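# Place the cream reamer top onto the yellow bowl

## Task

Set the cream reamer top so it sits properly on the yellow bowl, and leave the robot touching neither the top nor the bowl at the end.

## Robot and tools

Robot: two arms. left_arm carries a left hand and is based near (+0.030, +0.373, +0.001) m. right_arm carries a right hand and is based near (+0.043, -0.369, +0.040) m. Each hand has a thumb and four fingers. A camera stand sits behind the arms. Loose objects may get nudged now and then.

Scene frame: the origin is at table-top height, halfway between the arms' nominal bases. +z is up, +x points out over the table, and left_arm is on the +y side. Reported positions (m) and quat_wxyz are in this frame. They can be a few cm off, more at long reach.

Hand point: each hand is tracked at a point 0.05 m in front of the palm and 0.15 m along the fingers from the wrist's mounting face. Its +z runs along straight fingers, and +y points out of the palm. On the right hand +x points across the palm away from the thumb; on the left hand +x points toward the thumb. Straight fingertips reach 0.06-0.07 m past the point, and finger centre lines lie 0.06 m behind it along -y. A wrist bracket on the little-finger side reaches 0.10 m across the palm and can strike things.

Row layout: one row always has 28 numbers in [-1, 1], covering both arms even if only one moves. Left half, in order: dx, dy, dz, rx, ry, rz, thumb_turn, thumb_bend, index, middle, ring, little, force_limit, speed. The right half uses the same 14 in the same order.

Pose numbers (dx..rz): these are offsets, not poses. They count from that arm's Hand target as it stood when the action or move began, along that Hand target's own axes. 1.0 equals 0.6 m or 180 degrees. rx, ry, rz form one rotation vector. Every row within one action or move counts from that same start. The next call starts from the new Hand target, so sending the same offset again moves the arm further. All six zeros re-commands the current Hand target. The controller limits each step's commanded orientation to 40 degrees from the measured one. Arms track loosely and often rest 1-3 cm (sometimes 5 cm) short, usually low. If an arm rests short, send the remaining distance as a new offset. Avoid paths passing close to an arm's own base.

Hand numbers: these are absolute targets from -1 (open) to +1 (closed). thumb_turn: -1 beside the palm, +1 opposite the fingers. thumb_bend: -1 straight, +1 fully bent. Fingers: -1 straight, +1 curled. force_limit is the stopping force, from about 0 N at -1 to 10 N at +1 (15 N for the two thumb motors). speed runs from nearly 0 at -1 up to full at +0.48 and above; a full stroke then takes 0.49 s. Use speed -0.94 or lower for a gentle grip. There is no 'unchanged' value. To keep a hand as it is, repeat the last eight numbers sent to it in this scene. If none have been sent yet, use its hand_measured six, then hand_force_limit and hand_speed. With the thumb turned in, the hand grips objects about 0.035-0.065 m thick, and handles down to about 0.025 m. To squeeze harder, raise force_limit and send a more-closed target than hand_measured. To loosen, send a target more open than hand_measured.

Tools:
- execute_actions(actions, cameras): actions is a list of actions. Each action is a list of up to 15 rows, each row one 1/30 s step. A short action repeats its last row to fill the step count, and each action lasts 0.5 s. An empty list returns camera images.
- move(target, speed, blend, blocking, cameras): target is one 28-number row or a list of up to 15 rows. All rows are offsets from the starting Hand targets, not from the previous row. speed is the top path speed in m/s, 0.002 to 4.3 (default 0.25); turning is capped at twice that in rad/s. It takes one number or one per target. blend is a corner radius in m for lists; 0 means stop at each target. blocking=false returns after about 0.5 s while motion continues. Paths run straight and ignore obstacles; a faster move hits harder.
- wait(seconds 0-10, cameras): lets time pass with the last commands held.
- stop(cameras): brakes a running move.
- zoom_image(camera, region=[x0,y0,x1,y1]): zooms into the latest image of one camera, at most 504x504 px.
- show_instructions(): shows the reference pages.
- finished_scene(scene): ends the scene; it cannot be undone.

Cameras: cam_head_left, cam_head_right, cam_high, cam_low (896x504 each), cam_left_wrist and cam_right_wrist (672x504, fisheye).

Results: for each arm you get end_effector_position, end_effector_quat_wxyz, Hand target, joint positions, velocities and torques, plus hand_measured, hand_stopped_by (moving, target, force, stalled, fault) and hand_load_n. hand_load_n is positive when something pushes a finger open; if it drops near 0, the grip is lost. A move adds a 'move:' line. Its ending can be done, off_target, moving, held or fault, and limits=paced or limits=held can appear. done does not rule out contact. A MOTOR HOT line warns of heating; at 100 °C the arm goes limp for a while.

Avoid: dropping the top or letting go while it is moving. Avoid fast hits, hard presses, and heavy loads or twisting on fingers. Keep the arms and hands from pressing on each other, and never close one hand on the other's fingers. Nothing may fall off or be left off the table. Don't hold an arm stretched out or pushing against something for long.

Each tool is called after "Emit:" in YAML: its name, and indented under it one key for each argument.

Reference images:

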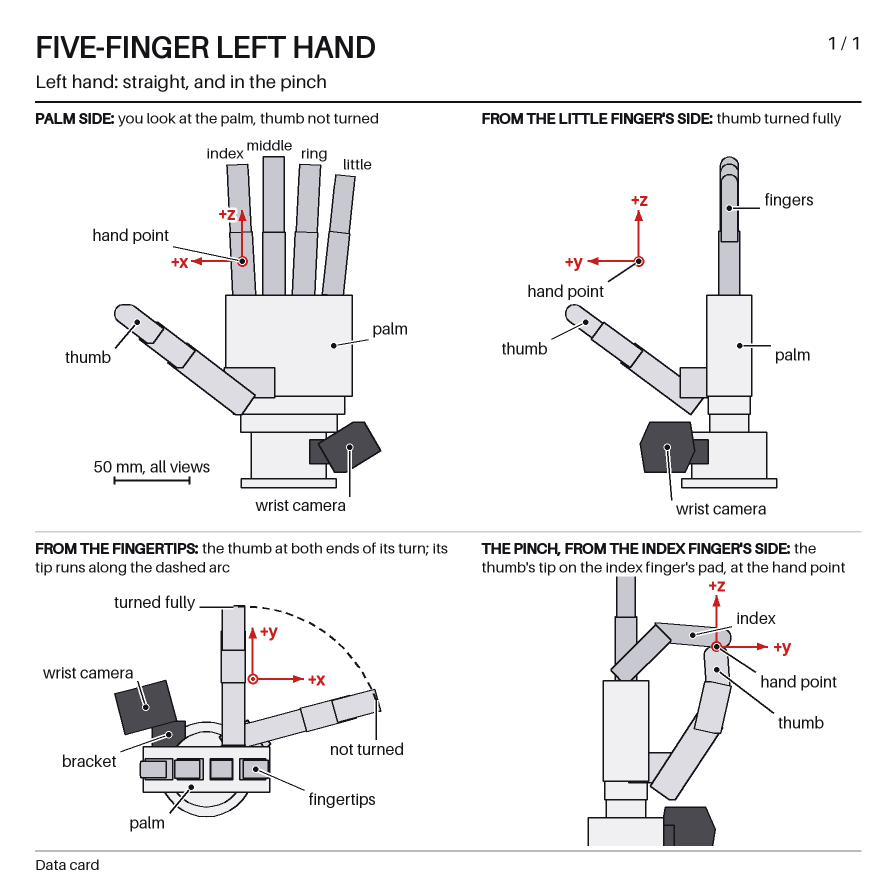

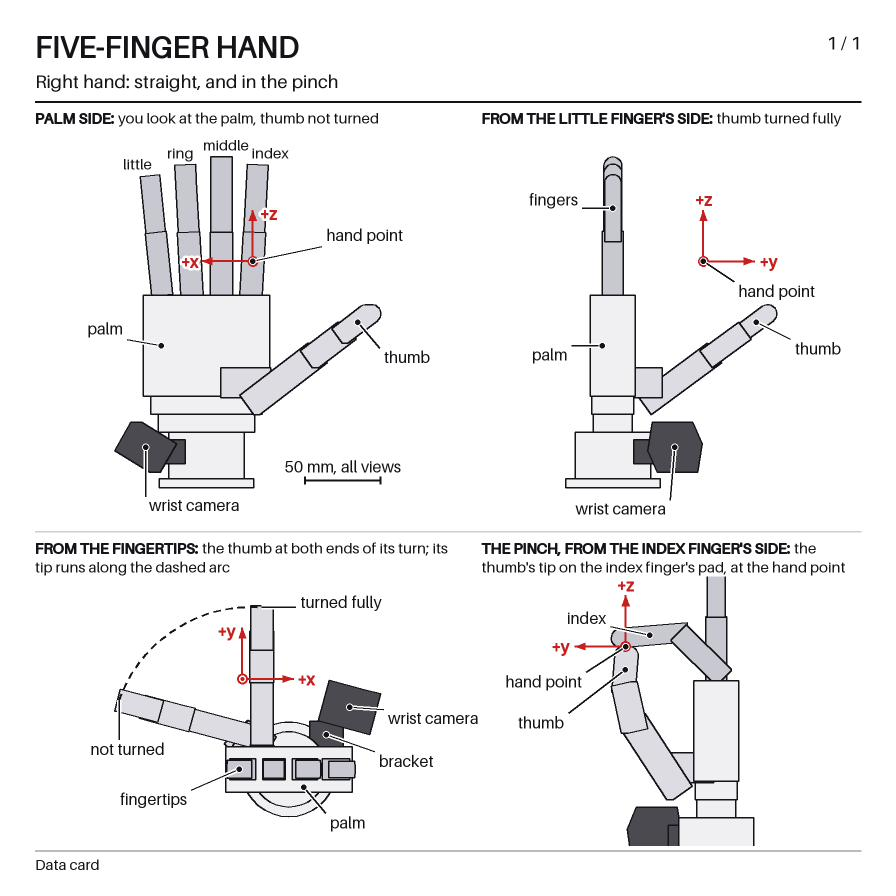

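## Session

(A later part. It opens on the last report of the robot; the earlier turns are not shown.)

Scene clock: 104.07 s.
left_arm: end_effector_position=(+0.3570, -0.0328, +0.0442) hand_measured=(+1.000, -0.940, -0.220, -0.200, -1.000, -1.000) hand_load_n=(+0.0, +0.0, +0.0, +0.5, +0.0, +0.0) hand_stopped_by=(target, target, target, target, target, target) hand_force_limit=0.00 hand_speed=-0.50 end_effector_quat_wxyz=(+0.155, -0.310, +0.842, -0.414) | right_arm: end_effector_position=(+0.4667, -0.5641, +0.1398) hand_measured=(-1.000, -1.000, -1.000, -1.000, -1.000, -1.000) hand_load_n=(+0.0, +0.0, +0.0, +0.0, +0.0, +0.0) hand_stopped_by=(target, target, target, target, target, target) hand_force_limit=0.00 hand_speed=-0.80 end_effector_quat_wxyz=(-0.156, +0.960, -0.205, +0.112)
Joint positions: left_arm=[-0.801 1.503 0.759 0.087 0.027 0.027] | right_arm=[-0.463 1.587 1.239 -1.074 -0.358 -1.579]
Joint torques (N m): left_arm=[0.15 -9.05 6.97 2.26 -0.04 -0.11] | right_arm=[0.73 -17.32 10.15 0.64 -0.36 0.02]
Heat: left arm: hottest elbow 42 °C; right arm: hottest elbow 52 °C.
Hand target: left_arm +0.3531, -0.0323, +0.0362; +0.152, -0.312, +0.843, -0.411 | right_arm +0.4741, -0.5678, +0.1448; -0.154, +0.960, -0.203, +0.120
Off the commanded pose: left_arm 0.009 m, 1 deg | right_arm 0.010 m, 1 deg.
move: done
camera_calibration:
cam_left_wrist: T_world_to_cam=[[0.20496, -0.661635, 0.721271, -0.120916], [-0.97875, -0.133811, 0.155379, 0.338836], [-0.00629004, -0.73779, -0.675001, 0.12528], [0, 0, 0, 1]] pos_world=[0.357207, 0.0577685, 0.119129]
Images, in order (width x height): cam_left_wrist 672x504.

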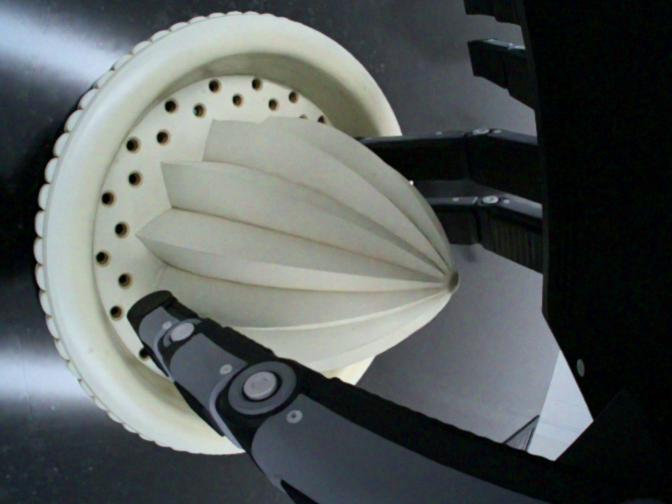

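Emit:
execute_actions:
  actions:
    - [[0,0,0,0,0,0,1,-0.2,0.2,0.2,-1,-1,0.7,-0.8,0,0,0,0,0,0,-1,-1,-1,-1,-1,-1,0,-0.8]]
    - [[0,0,0,0,0,0,1,-0.2,0.2,0.2,-1,-1,0.7,-0.8,0,0,0,0,0,0,-1,-1,-1,-1,-1,-1,0,-0.8]]
  cameras: ["cam_left_wrist"]

Scene clock: 111.93 s.
left_arm: end_effector_position=(+0.3570, -0.0328, +0.0442) hand_measured=(+1.000, -0.914, -0.114, -0.150, -1.000, -1.000) hand_load_n=(-1.0, +16.5, +12.5, +5.5, +0.0, +0.0) hand_stopped_by=(target, force, force, force, target, target) hand_force_limit=0.70 hand_speed=-0.80 end_effector_quat_wxyz=(+0.155, -0.310, +0.842, -0.414) | right_arm: end_effector_position=(+0.4667, -0.5641, +0.1398) hand_measured=(-1.000, -1.000, -1.000, -1.000, -1.000, -1.000) hand_load_n=(+0.0, -0.5, +0.0, +0.0, +0.0, +0.0) hand_stopped_by=(target, target, target, target, target, target) hand_force_limit=0.00 hand_speed=-0.80 end_effector_quat_wxyz=(-0.156, +0.960, -0.205, +0.112)
Joint positions: left_arm=[-0.801 1.503 0.759 0.087 0.027 0.026] | right_arm=[-0.463 1.587 1.239 -1.074 -0.358 -1.579]
Joint torques (N m): left_arm=[0.09 -9 6.97 2.26 -0.04 -0.11] | right_arm=[-0.09 -17.26 10.29 0.61 -0.33 0.05]
Heat: left arm: hottest elbow 41 °C; right arm: hottest elbow 53 °C.
Hand target: left_arm +0.3531, -0.0323, +0.0362; +0.152, -0.312, +0.843, -0.411 | right_arm +0.4741, -0.5678, +0.1448; -0.154, +0.960, -0.203, +0.120
Off the commanded pose: left_arm 0.009 m, 1 deg | right_arm 0.010 m, 1 deg.
Step readings (end_effector_position of left_arm | right_arm):
0: (+0.3570, -0.0328, +0.0442) | (+0.4667, -0.5641, +0.1398)
1: (+0.3570, -0.0328, +0.0442) | (+0.4667, -0.5641, +0.1398)
2: (+0.3570, -0.0328, +0.0442) | (+0.4667, -0.5641, +0.1398)
4: (+0.3570, -0.0328, +0.0442) | (+0.4667, -0.5641, +0.1398)
8: (+0.3570, -0.0328, +0.0442) | (+0.4667, -0.5641, +0.1398)
15: (+0.3570, -0.0328, +0.0442) | (+0.4667, -0.5641, +0.1398)
16: (+0.3570, -0.0328, +0.0442) | (+0.4667, -0.5641, +0.1398)
17: (+0.3570, -0.0328, +0.0442) | (+0.4667, -0.5641, +0.1398)
19: (+0.3570, -0.0328, +0.0442) | (+0.4667, -0.5641, +0.1398)
23: (+0.3570, -0.0328, +0.0442) | (+0.4667, -0.5641, +0.1398)
30: (+0.3570, -0.0328, +0.0442) | (+0.4667, -0.5641, +0.1398)
camera_calibration:
cam_left_wrist: T_world_to_cam=[[0.205245, -0.661484, 0.721328, -0.121033], [-0.97869, -0.133978, 0.155611, 0.338797], [-0.00629231, -0.737895, -0.674886, 0.125274], [0, 0, 0, 1]] pos_world=[0.357207, 0.0577688, 0.119129]
Images, in order (width x height): cam_left_wrist 672x504.

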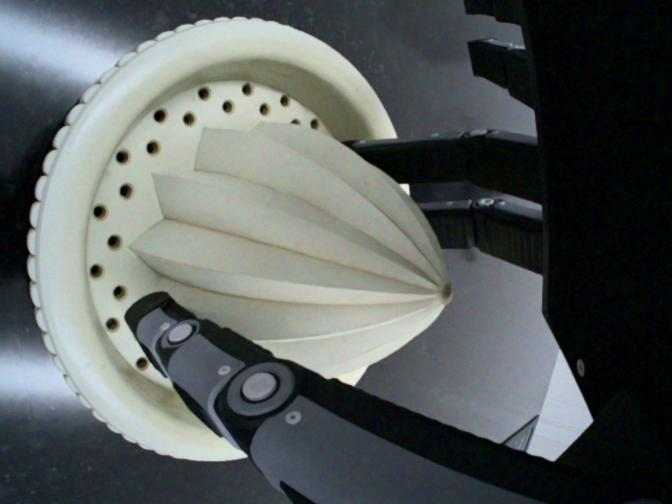

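Emit:
execute_actions:
  actions:
    - [[0,-0.0131,-0.0039,0.00675,0,0,1,-0.2,0.2,0.2,-1,-1,0.7,-0.8,0,0,0,0,0,0,-1,-1,-1,-1,-1,-1,0,-0.8]]
  cameras: []

Emit:
execute_actions:
  actions:
    - [[0,-0.0131,-0.0039,0.00675,0,0,1,-0.2,0.2,0.2,-1,-1,0.7,-0.8,0,0,0,0,0,0,-1,-1,-1,-1,-1,-1,0,-0.8]]
  cameras: ["cam_left_wrist"]

Scene clock: 117.43 s.
left_arm: end_effector_position=(+0.3572, -0.0330, +0.0445) hand_measured=(+1.000, -0.914, -0.114, -0.150, -1.000, -1.000) hand_load_n=(-1.0, +16.5, +12.5, +5.5, +0.0, +0.0) hand_stopped_by=(target, force, force, force, target, target) hand_force_limit=0.70 hand_speed=-0.80 end_effector_quat_wxyz=(+0.155, -0.310, +0.841, -0.414) | right_arm: end_effector_position=(+0.4667, -0.5641, +0.1398) hand_measured=(-1.000, -1.000, -1.000, -1.000, -1.000, -1.000) hand_load_n=(-0.5, +0.0, +0.0, +0.0, +0.0, +0.0) hand_stopped_by=(target, target, target, target, target, target) hand_force_limit=0.00 hand_speed=-0.80 end_effector_quat_wxyz=(-0.156, +0.960, -0.205, +0.112)
Joint positions: left_arm=[-0.801 1.503 0.759 0.089 0.027 0.026] | right_arm=[-0.463 1.587 1.239 -1.074 -0.358 -1.579]
Joint torques (N m): left_arm=[0.15 -9.88 6.98 2.62 -0.02 -0.12] | right_arm=[0.5 -17.9 10.17 0.55 -0.34 0.03]
Heat: left arm: hottest elbow 41 °C; right arm: hottest elbow 53 °C.
Hand target: left_arm +0.3550, -0.0346, +0.0438; +0.155, -0.310, +0.839, -0.420 | right_arm +0.4741, -0.5678, +0.1448; -0.154, +0.960, -0.203, +0.120
Off the commanded pose: left_arm 0.003 m, 1 deg | right_arm 0.010 m, 1 deg.
Step readings (end_effector_position of left_arm | right_arm):
0: (+0.3570, -0.0328, +0.0442) | (+0.4667, -0.5641, +0.1398)
1: (+0.3570, -0.0328, +0.0442) | (+0.4667, -0.5641, +0.1398)
2: (+0.3571, -0.0329, +0.0443) | (+0.4667, -0.5641, +0.1398)
4: (+0.3571, -0.0329, +0.0444) | (+0.4667, -0.5641, +0.1398)
8: (+0.3572, -0.0330, +0.0445) | (+0.4667, -0.5641, +0.1398)
15: (+0.3572, -0.0330, +0.0445) | (+0.4667, -0.5641, +0.1398)
No camera images: "cameras" was empty.

Scene clock: 118.13 s.
left_arm: end_effector_position=(+0.3581, -0.0339, +0.0455) hand_measured=(+1.000, -0.914, -0.114, -0.150, -1.000, -1.000) hand_load_n=(-0.5, +16.0, +12.0, +5.5, +0.0, +0.0) hand_stopped_by=(target, force, force, force, target, target) hand_force_limit=0.70 hand_speed=-0.80 end_effector_quat_wxyz=(+0.156, -0.310, +0.840, -0.417) | right_arm: end_effector_position=(+0.4667, -0.5641, +0.1398) hand_measured=(-1.000, -1.000, -1.000, -1.000, -1.000, -1.000) hand_load_n=(+0.0, +0.0, +0.0, +0.0, +0.5, -0.5) hand_stopped_by=(target, target, target, target, target, target) hand_force_limit=0.00 hand_speed=-0.80 end_effector_quat_wxyz=(-0.156, +0.960, -0.205, +0.112)
Joint positions: left_arm=[-0.801 1.503 0.759 0.095 0.027 0.026] | right_arm=[-0.463 1.587 1.239 -1.074 -0.358 -1.579]
Joint torques (N m): left_arm=[0.15 -10.75 6.98 2.78 0.01 -0.11] | right_arm=[1.2 -17.2 10.24 0.59 -0.32 0.03]
Heat: left arm: hottest elbow 41 °C; right arm: hottest elbow 53 °C.
Hand target: left_arm +0.3569, -0.0368, +0.0516; +0.158, -0.308, +0.834, -0.429 | right_arm +0.4741, -0.5678, +0.1448; -0.154, +0.960, -0.203, +0.120
Off the commanded pose: left_arm 0.007 m, 2 deg | right_arm 0.010 m, 1 deg.
Step readings (end_effector_position of left_arm | right_arm):
0: (+0.3572, -0.0330, +0.0445) | (+0.4667, -0.5641, +0.1398)
1: (+0.3572, -0.0330, +0.0445) | (+0.4667, -0.5641, +0.1398)
2: (+0.3574, -0.0332, +0.0446) | (+0.4667, -0.5641, +0.1398)
4: (+0.3576, -0.0334, +0.0450) | (+0.4667, -0.5641, +0.1398)
8: (+0.3579, -0.0337, +0.0453) | (+0.4667, -0.5641, +0.1398)
15: (+0.3581, -0.0339, +0.0455) | (+0.4667, -0.5641, +0.1398)
camera_calibration:
cam_left_wrist: T_world_to_cam=[[0.20172, -0.657586, 0.725872, -0.121709], [-0.979439, -0.133188, 0.151528, 0.339968], [-0.00296527, -0.741514, -0.670931, 0.123847], [0, 0, 0, 1]] pos_world=[0.357897, 0.0570803, 0.119923]
Images, in order (width x height): cam_left_wrist 672x504.

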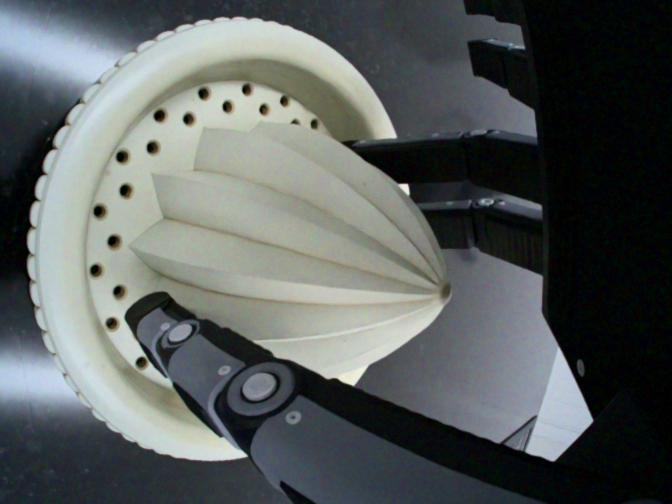

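Emit:
execute_actions:
  actions:
    - [[0,-0.0066,-0.002,0.0034,0,0,1,-0.2,0.2,0.2,-1,-1,0.7,-0.8,0,0,0,0,0,0,-1,-1,-1,-1,-1,-1,0,-0.8]]
  cameras: []

Emit:
execute_actions:
  actions:
    - [[0,-0.0066,-0.002,0.0034,0,0,1,-0.2,0.2,0.2,-1,-1,0.7,-0.8,0,0,0,0,0,0,-1,-1,-1,-1,-1,-1,0,-0.8]]
  cameras: ["cam_left_wrist"]

Scene clock: 121.13 s.
left_arm: end_effector_position=(+0.3588, -0.0347, +0.0465) hand_measured=(+1.000, -0.914, -0.114, -0.150, -1.000, -1.000) hand_load_n=(-0.5, +14.0, +10.0, +5.0, +0.0, +0.0) hand_stopped_by=(target, force, force, force, target, target) hand_force_limit=0.70 hand_speed=-0.80 end_effector_quat_wxyz=(+0.157, -0.309, +0.839, -0.419) | right_arm: end_effector_position=(+0.4667, -0.5641, +0.1398) hand_measured=(-1.000, -1.000, -1.000, -1.000, -1.000, -1.000) hand_load_n=(+0.0, +0.0, +0.5, +0.0, +0.0, +0.0) hand_stopped_by=(target, target, target, target, target, target) hand_force_limit=0.00 hand_speed=-0.80 end_effector_quat_wxyz=(-0.156, +0.960, -0.205, +0.112)
Joint positions: left_arm=[-0.801 1.503 0.759 0.1 0.027 0.026] | right_arm=[-0.463 1.587 1.239 -1.074 -0.358 -1.579]
Joint torques (N m): left_arm=[0.21 -11.22 6.98 2.74 0.02 -0.12] | right_arm=[0.15 -17.08 10.4 0.5 -0.35 0.02]
Heat: left arm: hottest elbow 40 °C; right arm: hottest elbow 53 °C.
Hand target: left_arm +0.3577, -0.0377, +0.0554; +0.160, -0.308, +0.832, -0.433 | right_arm +0.4741, -0.5678, +0.1448; -0.154, +0.960, -0.203, +0.120
Off the commanded pose: left_arm 0.010 m, 2 deg | right_arm 0.010 m, 1 deg.
Step readings (end_effector_position of left_arm | right_arm):
0: (+0.3581, -0.0339, +0.0455) | (+0.4667, -0.5641, +0.1398)
1: (+0.3581, -0.0339, +0.0455) | (+0.4667, -0.5641, +0.1398)
2: (+0.3581, -0.0339, +0.0455) | (+0.4667, -0.5641, +0.1398)
4: (+0.3582, -0.0341, +0.0457) | (+0.4667, -0.5641, +0.1398)
8: (+0.3588, -0.0347, +0.0464) | (+0.4667, -0.5641, +0.1398)
15: (+0.3588, -0.0347, +0.0465) | (+0.4667, -0.5641, +0.1398)
No camera images: "cameras" was empty.

Scene clock: 121.83 s.
left_arm: end_effector_position=(+0.3595, -0.0355, +0.0482) hand_measured=(+1.000, -0.914, -0.114, -0.150, -1.000, -1.000) hand_load_n=(+0.0, +12.0, +8.5, +4.5, +0.0, +0.0) hand_stopped_by=(target, force, force, force, target, target) hand_force_limit=0.70 hand_speed=-0.80 end_effector_quat_wxyz=(+0.158, -0.309, +0.838, -0.421) | right_arm: end_effector_position=(+0.4667, -0.5641, +0.1398) hand_measured=(-1.000, -1.000, -1.000, -1.000, -1.000, -1.000) hand_load_n=(+0.0, +0.0, +0.0, +0.0, +0.0, +0.0) hand_stopped_by=(target, target, target, target, target, target) hand_force_limit=0.00 hand_speed=-0.80 end_effector_quat_wxyz=(-0.156, +0.960, -0.205, +0.112)
Joint positions: left_arm=[-0.801 1.501 0.759 0.104 0.027 0.026] | right_arm=[-0.463 1.587 1.239 -1.074 -0.358 -1.579]
Joint torques (N m): left_arm=[0.21 -11.52 6.95 2.78 0.03 -0.12] | right_arm=[1.38 -17.2 10.45 0.49 -0.36 0.03]
Heat: left arm: hottest elbow 40 °C; right arm: hottest elbow 53 °C.
Hand target: left_arm +0.3586, -0.0387, +0.0593; +0.162, -0.307, +0.830, -0.437 | right_arm +0.4741, -0.5678, +0.1448; -0.154, +0.960, -0.203, +0.120
Off the commanded pose: left_arm 0.012 m, 2 deg | right_arm 0.010 m, 1 deg.
Step readings (end_effector_position of left_arm | right_arm):
0: (+0.3588, -0.0347, +0.0465) | (+0.4667, -0.5641, +0.1398)
1: (+0.3588, -0.0347, +0.0465) | (+0.4667, -0.5641, +0.1398)
2: (+0.3589, -0.0348, +0.0465) | (+0.4667, -0.5641, +0.1398)
4: (+0.3590, -0.0350, +0.0467) | (+0.4667, -0.5641, +0.1398)
8: (+0.3593, -0.0353, +0.0473) | (+0.4667, -0.5641, +0.1398)
15: (+0.3595, -0.0355, +0.0482) | (+0.4667, -0.5641, +0.1398)
camera_calibration:
cam_left_wrist: T_world_to_cam=[[0.196398, -0.651307, 0.732958, -0.123211], [-0.980522, -0.13212, 0.145332, 0.3415], [0.00218233, -0.747224, -0.664568, 0.122089], [0, 0, 0, 1]] pos_world=[0.35878, 0.0560984, 0.121814]
Images, in order (width x height): cam_left_wrist 672x504.

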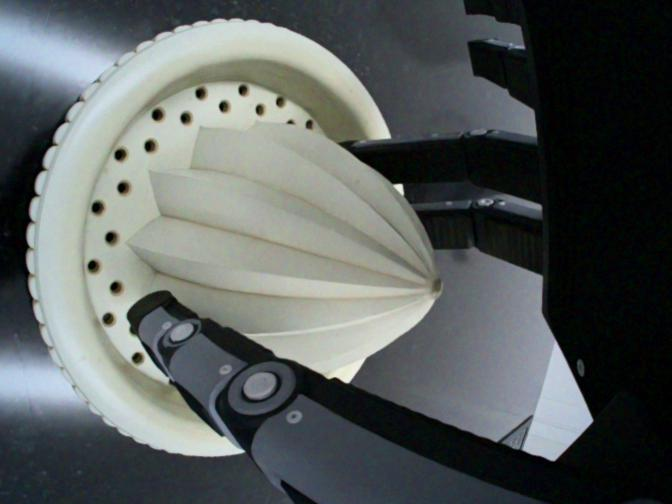

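Emit:
move:
  target: [0,0.0468,0.015,-0.0203,0,0,1,-0.955,-0.22,-0.21,-1,-1,0,-0.5,0,0,0,0,0,0,-1,-1,-1,-1,-1,-1,0,-0.8]
  speed: 0.05
  cameras: ["cam_left_wrist"]

Scene clock: 128.63 s.
left_arm: end_effector_position=(+0.3575, -0.0333, +0.0399) hand_measured=(+1.000, -0.956, -0.220, -0.210, -1.000, -1.000) hand_load_n=(+0.0, +0.0, +0.0, +0.5, +0.0, +0.0) hand_stopped_by=(target, target, target, target, target, target) hand_force_limit=0.00 hand_speed=-0.50 end_effector_quat_wxyz=(+0.155, -0.310, +0.841, -0.415) | right_arm: end_effector_position=(+0.4667, -0.5641, +0.1398) hand_measured=(-1.000, -1.000, -1.000, -1.000, -1.000, -1.000) hand_load_n=(-0.5, +0.0, +0.0, +0.0, +0.0, +0.0) hand_stopped_by=(target, target, target, target, target, target) hand_force_limit=0.00 hand_speed=-0.80 end_effector_quat_wxyz=(-0.156, +0.960, -0.205, +0.112)
Joint positions: left_arm=[-0.801 1.514 0.755 0.106 0.027 0.026] | right_arm=[-0.463 1.587 1.239 -1.074 -0.358 -1.579]
Joint torques (N m): left_arm=[0.21 -9 6.87 2.19 -0.04 -0.11] | right_arm=[0.56 -17.32 10.14 0.62 -0.36 0.01]
Heat: left arm: hottest elbow 40 °C; right arm: hottest elbow 53 °C.
Hand target: left_arm +0.3531, -0.0323, +0.0310; +0.152, -0.312, +0.843, -0.411 | right_arm +0.4741, -0.5678, +0.1448; -0.154, +0.960, -0.203, +0.120
Off the commanded pose: left_arm 0.010 m, 1 deg | right_arm 0.010 m, 1 deg.
move: done
camera_calibration:
cam_left_wrist: T_world_to_cam=[[0.204333, -0.659868, 0.723064, -0.118073], [-0.978888, -0.133902, 0.154428, 0.339937], [-0.0050829, -0.739354, -0.673298, 0.121414], [0, 0, 0, 1]] pos_world=[0.357503, 0.0573735, 0.114627]
Images, in order (width x height): cam_left_wrist 672x504.

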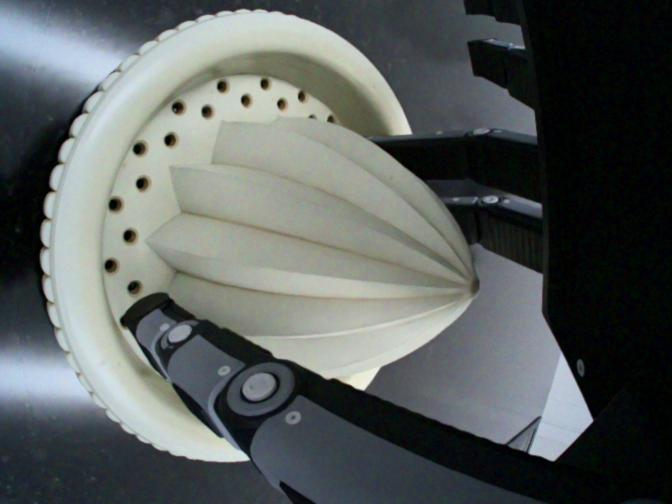

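Emit:
execute_actions:
  actions:
    - [[0,0.0039,0.0031,0,0,0,1,-0.955,-0.22,-0.21,-1,-1,0,-0.5,0,0,0,0,0,0,-1,-1,-1,-1,-1,-1,0,-0.8]]
    - [[0,0,0,0,0,0,1,-0.2,0.2,0.2,-1,-1,0.9,-0.8,0,0,0,0,0,0,-1,-1,-1,-1,-1,-1,0,-0.8]]
    - [[0,0,0,0,0,0,1,-0.2,0.2,0.2,-1,-1,0.9,-0.8,0,0,0,0,0,0,-1,-1,-1,-1,-1,-1,0,-0.8]]
  cameras: ["cam_left_wrist"]

Scene clock: 135.63 s.
left_arm: end_effector_position=(+0.3575, -0.0334, +0.0375) hand_measured=(+1.000, -0.932, -0.150, -0.160, -1.000, -1.000) hand_load_n=(+1.0, +15.0, +9.5, +7.0, +0.0, -0.5) hand_stopped_by=(target, force, force, force, target, target) hand_force_limit=0.90 hand_speed=-0.80 end_effector_quat_wxyz=(+0.155, -0.311, +0.842, -0.414) | right_arm: end_effector_position=(+0.4667, -0.5641, +0.1398) hand_measured=(-1.000, -1.000, -1.000, -1.000, -1.000, -1.000) hand_load_n=(+0.0, +0.0, -0.5, +0.0, +0.0, +0.0) hand_stopped_by=(target, target, target, target, target, target) hand_force_limit=0.00 hand_speed=-0.80 end_effector_quat_wxyz=(-0.156, +0.960, -0.205, +0.112)
Joint positions: left_arm=[-0.801 1.52 0.755 0.108 0.027 0.026] | right_arm=[-0.463 1.587 1.239 -1.074 -0.358 -1.579]
Joint torques (N m): left_arm=[0.15 -8.94 6.6 2.5 -0.04 -0.11] | right_arm=[0.67 -17.61 10.18 0.44 -0.34 -0.01]
Heat: left arm: hottest elbow 40 °C; right arm: hottest elbow 53 °C.
Hand target: left_arm +0.3531, -0.0323, +0.0280; +0.152, -0.312, +0.843, -0.411 | right_arm +0.4741, -0.5678, +0.1448; -0.154, +0.960, -0.203, +0.120
Off the commanded pose: left_arm 0.011 m, 1 deg | right_arm 0.010 m, 1 deg.
Step readings (end_effector_position of left_arm | right_arm):
0: (+0.3575, -0.0333, +0.0399) | (+0.4667, -0.5641, +0.1398)
1: (+0.3575, -0.0333, +0.0399) | (+0.4667, -0.5641, +0.1398)
2: (+0.3575, -0.0333, +0.0399) | (+0.4667, -0.5641, +0.1398)
4: (+0.3575, -0.0333, +0.0395) | (+0.4667, -0.5641, +0.1398)
8: (+0.3574, -0.0332, +0.0380) | (+0.4667, -0.5641, +0.1398)
15: (+0.3575, -0.0333, +0.0376) | (+0.4667, -0.5641, +0.1398)
16: (+0.3575, -0.0333, +0.0376) | (+0.4667, -0.5641, +0.1398)
17: (+0.3575, -0.0333, +0.0376) | (+0.4667, -0.5641, +0.1398)
19: (+0.3575, -0.0334, +0.0377) | (+0.4667, -0.5641, +0.1398)
23: (+0.3575, -0.0334, +0.0375) | (+0.4667, -0.5641, +0.1398)
30: (+0.3575, -0.0334, +0.0375) | (+0.4667, -0.5641, +0.1398)
31: (+0.3575, -0.0334, +0.0375) | (+0.4667, -0.5641, +0.1398)
32: (+0.3575, -0.0334, +0.0375) | (+0.4667, -0.5641, +0.1398)
34: (+0.3575, -0.0334, +0.0375) | (+0.4667, -0.5641, +0.1398)
38: (+0.3575, -0.0334, +0.0375) | (+0.4667, -0.5641, +0.1398)
45: (+0.3575, -0.0334, +0.0375) | (+0.4667, -0.5641, +0.1398)
camera_calibration:
cam_left_wrist: T_world_to_cam=[[0.205817, -0.661518, 0.721134, -0.116815], [-0.978569, -0.134236, 0.156153, 0.340173], [-0.00649578, -0.737818, -0.674969, 0.120464], [0, 0, 0, 1]] pos_world=[0.357708, 0.0572686, 0.112429]
Images, in order (width x height): cam_left_wrist 672x504.

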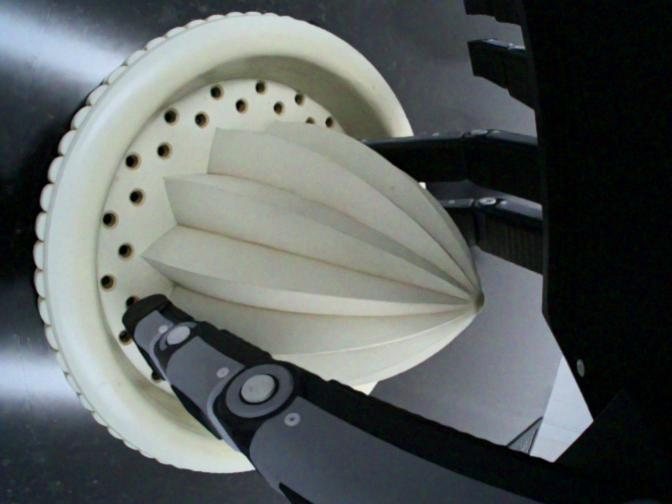

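Emit:
execute_actions:
  actions:
    - [[0,-0.0131,-0.0039,0.00675,0,0,1,-0.2,0.2,0.2,-1,-1,0.9,-0.8,0,0,0,0,0,0,-1,-1,-1,-1,-1,-1,0,-0.8]]
    - [[0,-0.0131,-0.0039,0.00675,0,0,1,-0.2,0.2,0.2,-1,-1,0.9,-0.8,0,0,0,0,0,0,-1,-1,-1,-1,-1,-1,0,-0.8]]
  cameras: ["cam_left_wrist"]

Emit:
execute_actions:
  actions:
    - [[0,-0.0066,-0.002,0.0034,0,0,1,-0.2,0.2,0.2,-1,-1,0.9,-0.8,0,0,0,0,0,0,-1,-1,-1,-1,-1,-1,0,-0.8]]
    - [[0,-0.0066,-0.002,0.0034,0,0,1,-0.2,0.2,0.2,-1,-1,0.9,-0.8,0,0,0,0,0,0,-1,-1,-1,-1,-1,-1,0,-0.8]]
  cameras: ["cam_left_wrist"]

Scene clock: 140.07 s.
left_arm: end_effector_position=(+0.3581, -0.0340, +0.0380) hand_measured=(+1.000, -0.932, -0.150, -0.160, -1.000, -1.000) hand_load_n=(+0.5, +15.0, +9.5, +7.0, +0.0, +0.0) hand_stopped_by=(target, force, force, force, target, target) hand_force_limit=0.90 hand_speed=-0.80 end_effector_quat_wxyz=(+0.157, -0.310, +0.840, -0.417) | right_arm: end_effector_position=(+0.4667, -0.5641, +0.1398) hand_measured=(-1.000, -1.000, -1.000, -1.000, -1.000, -1.000) hand_load_n=(+0.0, +0.0, +0.0, +0.0, +0.0, +0.0) hand_stopped_by=(target, target, target, target, target, target) hand_force_limit=0.00 hand_speed=-0.80 end_effector_quat_wxyz=(-0.156, +0.960, -0.205, +0.112)
Joint positions: left_arm=[-0.801 1.52 0.751 0.122 0.027 0.026] | right_arm=[-0.463 1.587 1.239 -1.074 -0.358 -1.579]
Joint torques (N m): left_arm=[0.21 -10.75 6.89 2.73 0.01 -0.12] | right_arm=[1.08 -17.49 10.21 0.68 -0.32 0.03]
Heat: left arm: hottest elbow 40 °C; right arm: hottest elbow 53 °C.
Hand target: left_arm +0.3569, -0.0367, +0.0432; +0.158, -0.309, +0.834, -0.428 | right_arm +0.4741, -0.5678, +0.1448; -0.154, +0.960, -0.203, +0.120
Off the commanded pose: left_arm 0.006 m, 1 deg | right_arm 0.010 m, 1 deg.
Step readings (end_effector_position of left_arm | right_arm):
0: (+0.3575, -0.0334, +0.0375) | (+0.4667, -0.5641, +0.1398)
1: (+0.3575, -0.0334, +0.0375) | (+0.4667, -0.5641, +0.1398)
2: (+0.3575, -0.0334, +0.0375) | (+0.4667, -0.5641, +0.1398)
4: (+0.3576, -0.0335, +0.0376) | (+0.4667, -0.5641, +0.1398)
8: (+0.3576, -0.0334, +0.0374) | (+0.4667, -0.5641, +0.1398)
15: (+0.3575, -0.0334, +0.0374) | (+0.4667, -0.5641, +0.1398)
16: (+0.3576, -0.0335, +0.0374) | (+0.4667, -0.5641, +0.1398)
17: (+0.3577, -0.0336, +0.0376) | (+0.4667, -0.5641, +0.1398)
19: (+0.3580, -0.0339, +0.0380) | (+0.4667, -0.5641, +0.1398)
23: (+0.3581, -0.0340, +0.0380) | (+0.4667, -0.5641, +0.1398)
30: (+0.3581, -0.0340, +0.0380) | (+0.4667, -0.5641, +0.1398)
camera_calibration:
cam_left_wrist: T_world_to_cam=[[0.201059, -0.656428, 0.727102, -0.116156], [-0.979577, -0.133172, 0.150647, 0.341266], [-0.00205916, -0.742541, -0.669798, 0.118357], [0, 0, 0, 1]] pos_world=[0.357894, 0.0570835, 0.112322]
Images, in order (width x height): cam_left_wrist 672x504.

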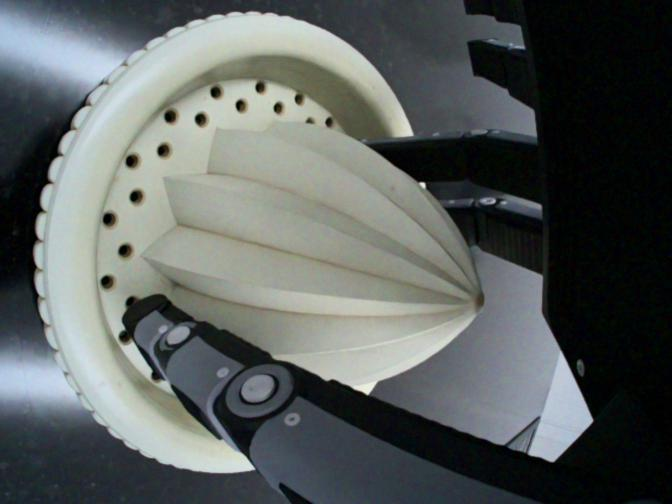

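Scene clock: 141.27 s.
left_arm: end_effector_position=(+0.3585, -0.0344, +0.0387) hand_measured=(+1.000, -0.932, -0.150, -0.160, -1.000, -1.000) hand_load_n=(+0.5, +15.0, +9.5, +7.0, +0.0, +0.0) hand_stopped_by=(target, force, force, force, target, target) hand_force_limit=0.90 hand_speed=-0.80 end_effector_quat_wxyz=(+0.158, -0.309, +0.838, -0.420) | right_arm: end_effector_position=(+0.4667, -0.5641, +0.1398) hand_measured=(-1.000, -1.000, -1.000, -1.000, -1.000, -1.000) hand_load_n=(+0.0, +0.0, +0.0, +0.0, +0.0, +0.0) hand_stopped_by=(target, target, target, target, target, target) hand_force_limit=0.00 hand_speed=-0.80 end_effector_quat_wxyz=(-0.156, +0.960, -0.205, +0.112)
Joint positions: left_arm=[-0.801 1.518 0.748 0.131 0.027 0.026] | right_arm=[-0.463 1.587 1.239 -1.074 -0.358 -1.579]
Joint torques (N m): left_arm=[0.21 -11.63 7.04 2.77 0.03 -0.12] | right_arm=[0.79 -17.67 10.32 0.54 -0.32 -0.01]
Heat: left arm: hottest elbow 40 °C; right arm: hottest elbow 53 °C.
Hand target: left_arm +0.3585, -0.0387, +0.0512; +0.162, -0.307, +0.830, -0.437 | right_arm +0.4741, -0.5678, +0.1448; -0.154, +0.960, -0.203, +0.120
Off the commanded pose: left_arm 0.013 m, 2 deg | right_arm 0.010 m, 1 deg.
Step readings (end_effector_position of left_arm | right_arm):
0: (+0.3581, -0.0340, +0.0380) | (+0.4667, -0.5641, +0.1398)
1: (+0.3582, -0.0341, +0.0381) | (+0.4667, -0.5641, +0.1398)
2: (+0.3582, -0.0341, +0.0381) | (+0.4667, -0.5641, +0.1398)
4: (+0.3583, -0.0342, +0.0382) | (+0.4667, -0.5641, +0.1398)
8: (+0.3583, -0.0342, +0.0381) | (+0.4667, -0.5641, +0.1398)
15: (+0.3584, -0.0343, +0.0383) | (+0.4667, -0.5641, +0.1398)
16: (+0.3584, -0.0343, +0.0383) | (+0.4667, -0.5641, +0.1398)
17: (+0.3585, -0.0344, +0.0385) | (+0.4667, -0.5641, +0.1398)
19: (+0.3586, -0.0345, +0.0386) | (+0.4667, -0.5641, +0.1398)
23: (+0.3585, -0.0344, +0.0386) | (+0.4667, -0.5641, +0.1398)
30: (+0.3584, -0.0344, +0.0385) | (+0.4667, -0.5641, +0.1398)
camera_calibration:
cam_left_wrist: T_world_to_cam=[[0.197736, -0.652766, 0.731298, -0.115853], [-0.980255, -0.132413, 0.146857, 0.341839], [0.000970022, -0.745897, -0.66606, 0.117248], [0, 0, 0, 1]] pos_world=[0.357884, 0.0570942, 0.112616]
Images, in order (width x height): cam_left_wrist 672x504.

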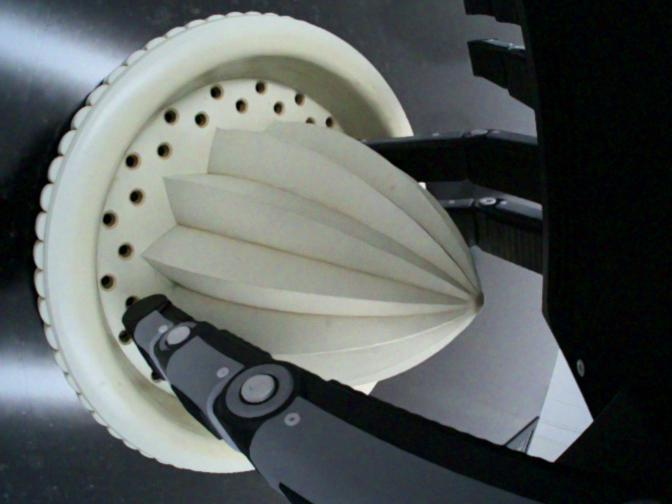

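Emit:
execute_actions:
  actions:
    - [[0,-0.0066,-0.002,0.0034,0,0,1,-0.2,0.2,0.2,-1,-1,0.9,-0.8,0,0,0,0,0,0,-1,-1,-1,-1,-1,-1,0,-0.8]]
    - [[0,-0.0066,-0.002,0.0034,0,0,1,-0.2,0.2,0.2,-1,-1,0.9,-0.8,0,0,0,0,0,0,-1,-1,-1,-1,-1,-1,0,-0.8]]
  cameras: ["cam_left_wrist"]

Emit:
execute_actions:
  actions:
    - [[0,-0.0066,-0.002,0.0034,0,0,1,-0.2,0.2,0.2,-1,-1,0.9,-0.8,0,0,0,0,0,0,-1,-1,-1,-1,-1,-1,0,-0.8]]
    - [[0,-0.0066,-0.002,0.0034,0,0,1,-0.2,0.2,0.2,-1,-1,0.9,-0.8,0,0,0,0,0,0,-1,-1,-1,-1,-1,-1,0,-0.8]]
  cameras: ["cam_left_wrist","cam_low"]

Scene clock: 145.77 s.
left_arm: end_effector_position=(+0.3602, -0.0362, +0.0450) hand_measured=(+1.000, -0.932, -0.150, -0.160, -1.000, -1.000) hand_load_n=(+0.5, +15.0, +9.5, +7.0, +0.0, +0.0) hand_stopped_by=(target, force, force, force, target, target) hand_force_limit=0.90 hand_speed=-0.80 end_effector_quat_wxyz=(+0.161, -0.308, +0.835, -0.428) | right_arm: end_effector_position=(+0.4667, -0.5641, +0.1398) hand_measured=(-1.000, -1.000, -1.000, -1.000, -1.000, -1.000) hand_load_n=(+0.0, +0.0, +0.0, +0.0, +0.0, +0.0) hand_stopped_by=(target, target, target, target, target, target) hand_force_limit=0.00 hand_speed=-0.80 end_effector_quat_wxyz=(-0.156, +0.960, -0.205, +0.112)
Joint positions: left_arm=[-0.801 1.509 0.748 0.139 0.027 0.026] | right_arm=[-0.463 1.587 1.239 -1.074 -0.358 -1.579]
Joint torques (N m): left_arm=[0.21 -11.75 7.05 2.85 0.05 -0.13] | right_arm=[0.67 -17.14 10.28 0.53 -0.35 0.02]
Heat: left arm: hottest elbow 39 °C; right arm: hottest elbow 54 °C.
Hand target: left_arm +0.3601, -0.0405, +0.0589; +0.165, -0.305, +0.825, -0.446 | right_arm +0.4741, -0.5678, +0.1448; -0.154, +0.960, -0.203, +0.120
Off the commanded pose: left_arm 0.015 m, 2 deg | right_arm 0.010 m, 1 deg.
Step readings (end_effector_position of left_arm | right_arm):
0: (+0.3585, -0.0344, +0.0387) | (+0.4667, -0.5641, +0.1398)
1: (+0.3585, -0.0344, +0.0387) | (+0.4667, -0.5641, +0.1398)
2: (+0.3585, -0.0344, +0.0387) | (+0.4667, -0.5641, +0.1398)
4: (+0.3587, -0.0346, +0.0391) | (+0.4667, -0.5641, +0.1398)
8: (+0.3589, -0.0348, +0.0396) | (+0.4667, -0.5641, +0.1398)
15: (+0.3591, -0.0350, +0.0403) | (+0.4667, -0.5641, +0.1398)
16: (+0.3591, -0.0350, +0.0403) | (+0.4667, -0.5641, +0.1398)
17: (+0.3591, -0.0351, +0.0406) | (+0.4667, -0.5641, +0.1398)
19: (+0.3594, -0.0354, +0.0412) | (+0.4667, -0.5641, +0.1398)
23: (+0.3599, -0.0359, +0.0434) | (+0.4667, -0.5641, +0.1398)
30: (+0.3602, -0.0362, +0.0450) | (+0.4667, -0.5641, +0.1398)
camera_calibration:
cam_left_wrist: T_world_to_cam=[[0.188861, -0.643273, 0.741978, -0.118829], [-0.981963, -0.130592, 0.136727, 0.343452], [0.00894321, -0.754417, -0.656334, 0.116393], [0, 0, 0, 1]] pos_world=[0.358659, 0.0562214, 0.117601]
Images, in order (width x height): cam_left_wrist 672x504.

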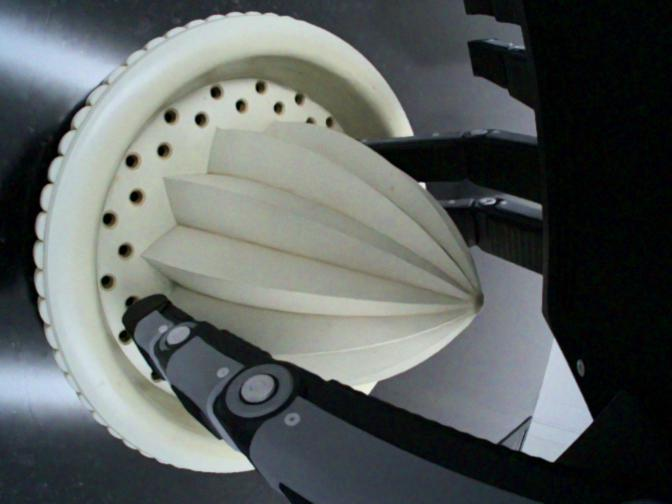

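Scene clock: 146.97 s.
left_arm: end_effector_position=(+0.3608, -0.0369, +0.0510) hand_measured=(+1.000, -0.932, -0.150, -0.160, -1.000, -1.000) hand_load_n=(+0.5, +15.5, +9.5, +7.0, +0.0, +0.0) hand_stopped_by=(target, force, force, force, target, target) hand_force_limit=0.90 hand_speed=-0.80 end_effector_quat_wxyz=(+0.164, -0.306, +0.831, -0.435) | right_arm: end_effector_position=(+0.4667, -0.5641, +0.1398) hand_measured=(-1.000, -1.000, -1.000, -1.000, -1.000, -1.000) hand_load_n=(+0.0, -0.5, +0.0, +0.0, +0.0, +0.0) hand_stopped_by=(target, target, target, target, target, target) hand_force_limit=0.00 hand_speed=-0.80 end_effector_quat_wxyz=(-0.156, +0.960, -0.205, +0.112)
Joint positions: left_arm=[-0.801 1.496 0.743 0.148 0.027 0.026] | right_arm=[-0.463 1.587 1.239 -1.074 -0.358 -1.579]
Joint torques (N m): left_arm=[0.15 -11.69 7.35 2.89 0.07 -0.13] | right_arm=[0.26 -17.44 10.21 0.62 -0.32 0.03]
Heat: left arm: hottest elbow 39 °C; right arm: hottest elbow 54 °C.
Hand target: left_arm +0.3616, -0.0423, +0.0671; +0.168, -0.303, +0.820, -0.455 | right_arm +0.4741, -0.5678, +0.1448; -0.154, +0.960, -0.203, +0.120
Off the commanded pose: left_arm 0.017 m, 3 deg | right_arm 0.010 m, 1 deg.
Step readings (end_effector_position of left_arm | right_arm):
0: (+0.3602, -0.0362, +0.0450) | (+0.4667, -0.5641, +0.1398)
1: (+0.3602, -0.0362, +0.0450) | (+0.4667, -0.5641, +0.1398)
2: (+0.3602, -0.0363, +0.0452) | (+0.4667, -0.5641, +0.1398)
4: (+0.3604, -0.0365, +0.0456) | (+0.4667, -0.5641, +0.1398)
8: (+0.3609, -0.0370, +0.0475) | (+0.4667, -0.5641, +0.1398)
15: (+0.3612, -0.0373, +0.0491) | (+0.4667, -0.5641, +0.1398)
16: (+0.3612, -0.0373, +0.0491) | (+0.4667, -0.5641, +0.1398)
17: (+0.3612, -0.0373, +0.0491) | (+0.4667, -0.5641, +0.1398)
19: (+0.3612, -0.0373, +0.0494) | (+0.4667, -0.5641, +0.1398)
23: (+0.3607, -0.0368, +0.0502) | (+0.4667, -0.5641, +0.1398)
30: (+0.3608, -0.0369, +0.0510) | (+0.4667, -0.5641, +0.1398)
camera_calibration:
cam_left_wrist: T_world_to_cam=[[0.180254, -0.633804, 0.752197, -0.120891], [-0.983481, -0.128982, 0.126997, 0.344252], [0.016529, -0.762664, -0.646584, 0.116259], [0, 0, 0, 1]] pos_world=[0.358435, 0.0564479, 0.122386]
Images, in order (width x height): cam_low 896x504, cam_left_wrist 672x504.

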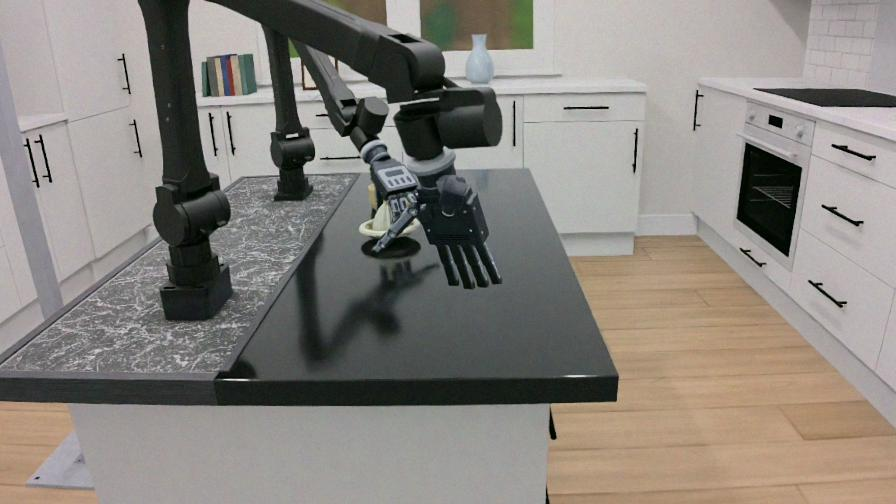

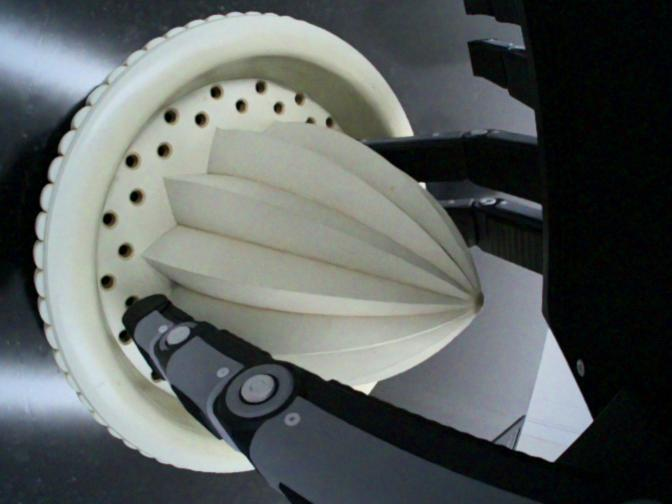

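Emit:
move:
  target:
    - [0,-0.0468,-0.0195,0,0,0,1,-0.2,0.2,0.2,-1,-1,0.9,-0.8,0,0,0,0,0,0,-1,-1,-1,-1,-1,-1,0,-0.8]
    - [0,-0.1335,-0.0537,-0.0156,0,0,1,-0.2,0.2,0.2,-1,-1,0.9,-0.8,0,0,0,0,0,0,-1,-1,-1,-1,-1,-1,0,-0.8]
  speed: [0.03,0.06]
  blend: 0.005
  cameras: ["cam_left_wrist","cam_head_right","cam_low"]

Scene clock: 154.90 s.
left_arm: end_effector_position=(+0.3540, -0.0295, +0.1050) hand_measured=(+1.000, -0.932, -0.150, -0.160, -1.000, -1.000) hand_load_n=(+1.0, +15.5, +9.5, +7.0, +0.0, -0.5) hand_stopped_by=(target, force, force, force, target, target) hand_force_limit=0.90 hand_speed=-0.80 end_effector_quat_wxyz=(+0.148, -0.314, +0.850, -0.397) | right_arm: end_effector_position=(+0.4667, -0.5641, +0.1398) hand_measured=(-1.000, -1.000, -1.000, -1.000, -1.000, -1.000) hand_load_n=(+0.0, +0.0, +0.5, +0.0, +0.0, +0.0) hand_stopped_by=(target, target, target, target, target, target) hand_force_limit=0.00 hand_speed=-0.80 end_effector_quat_wxyz=(-0.156, +0.960, -0.205, +0.112)
Joint positions: left_arm=[-0.801 1.388 0.857 -0.164 0.027 0.026] | right_arm=[-0.463 1.587 1.239 -1.074 -0.358 -1.579]
Joint torques (N m): left_arm=[0.09 -11.05 14.54 1.28 -0.01 -0.13] | right_arm=[0.56 -17.14 10.24 0.54 -0.34 0.01]
Heat: left arm: hottest elbow 40 °C; right arm: hottest elbow 54 °C.
Hand target: left_arm +0.3714, -0.0537, +0.1520; +0.161, -0.307, +0.831, -0.435 | right_arm +0.4741, -0.5678, +0.1448; -0.154, +0.960, -0.203, +0.120
Off the commanded pose: left_arm 0.056 m, 5 deg | right_arm 0.010 m, 1 deg.
move: off_target (left_arm)
camera_calibration:
cam_left_wrist: T_world_to_cam=[[0.224542, -0.681746, 0.696278, -0.166856], [-0.974156, -0.139059, 0.177998, 0.322674], [-0.0245255, -0.718251, -0.695352, 0.177918], [0, 0, 0, 1]] pos_world=[0.356164, 0.0589074, 0.182458]
Images, in order (width x height): cam_head_right 896x504, cam_low 896x504, cam_left_wrist 672x504.

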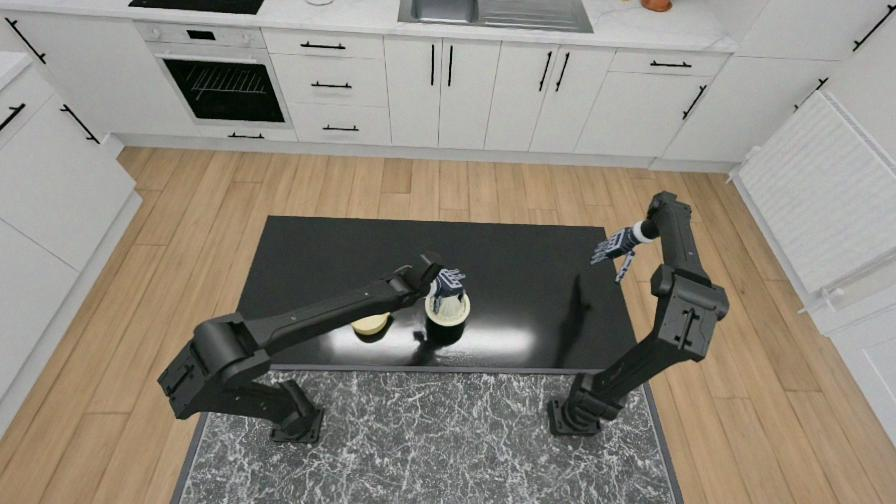

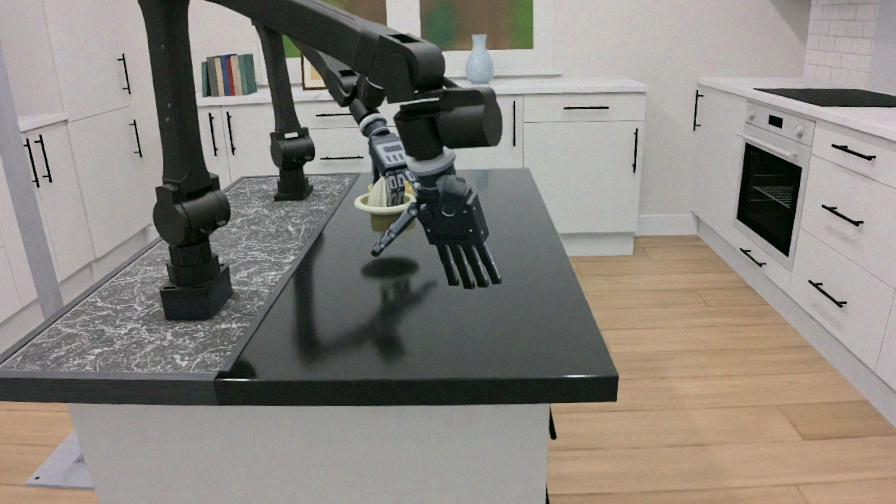

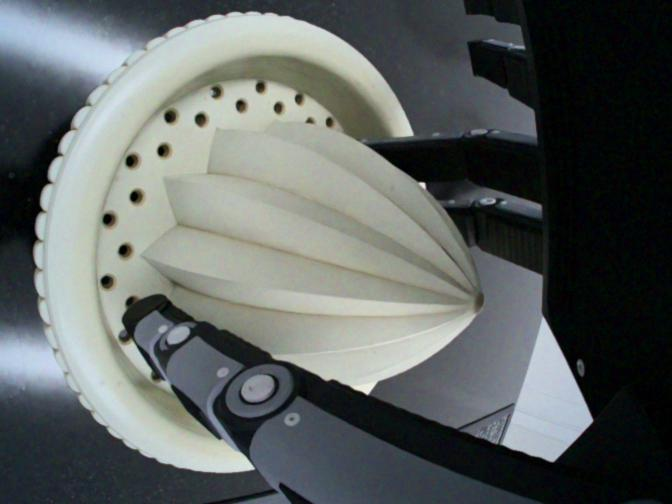

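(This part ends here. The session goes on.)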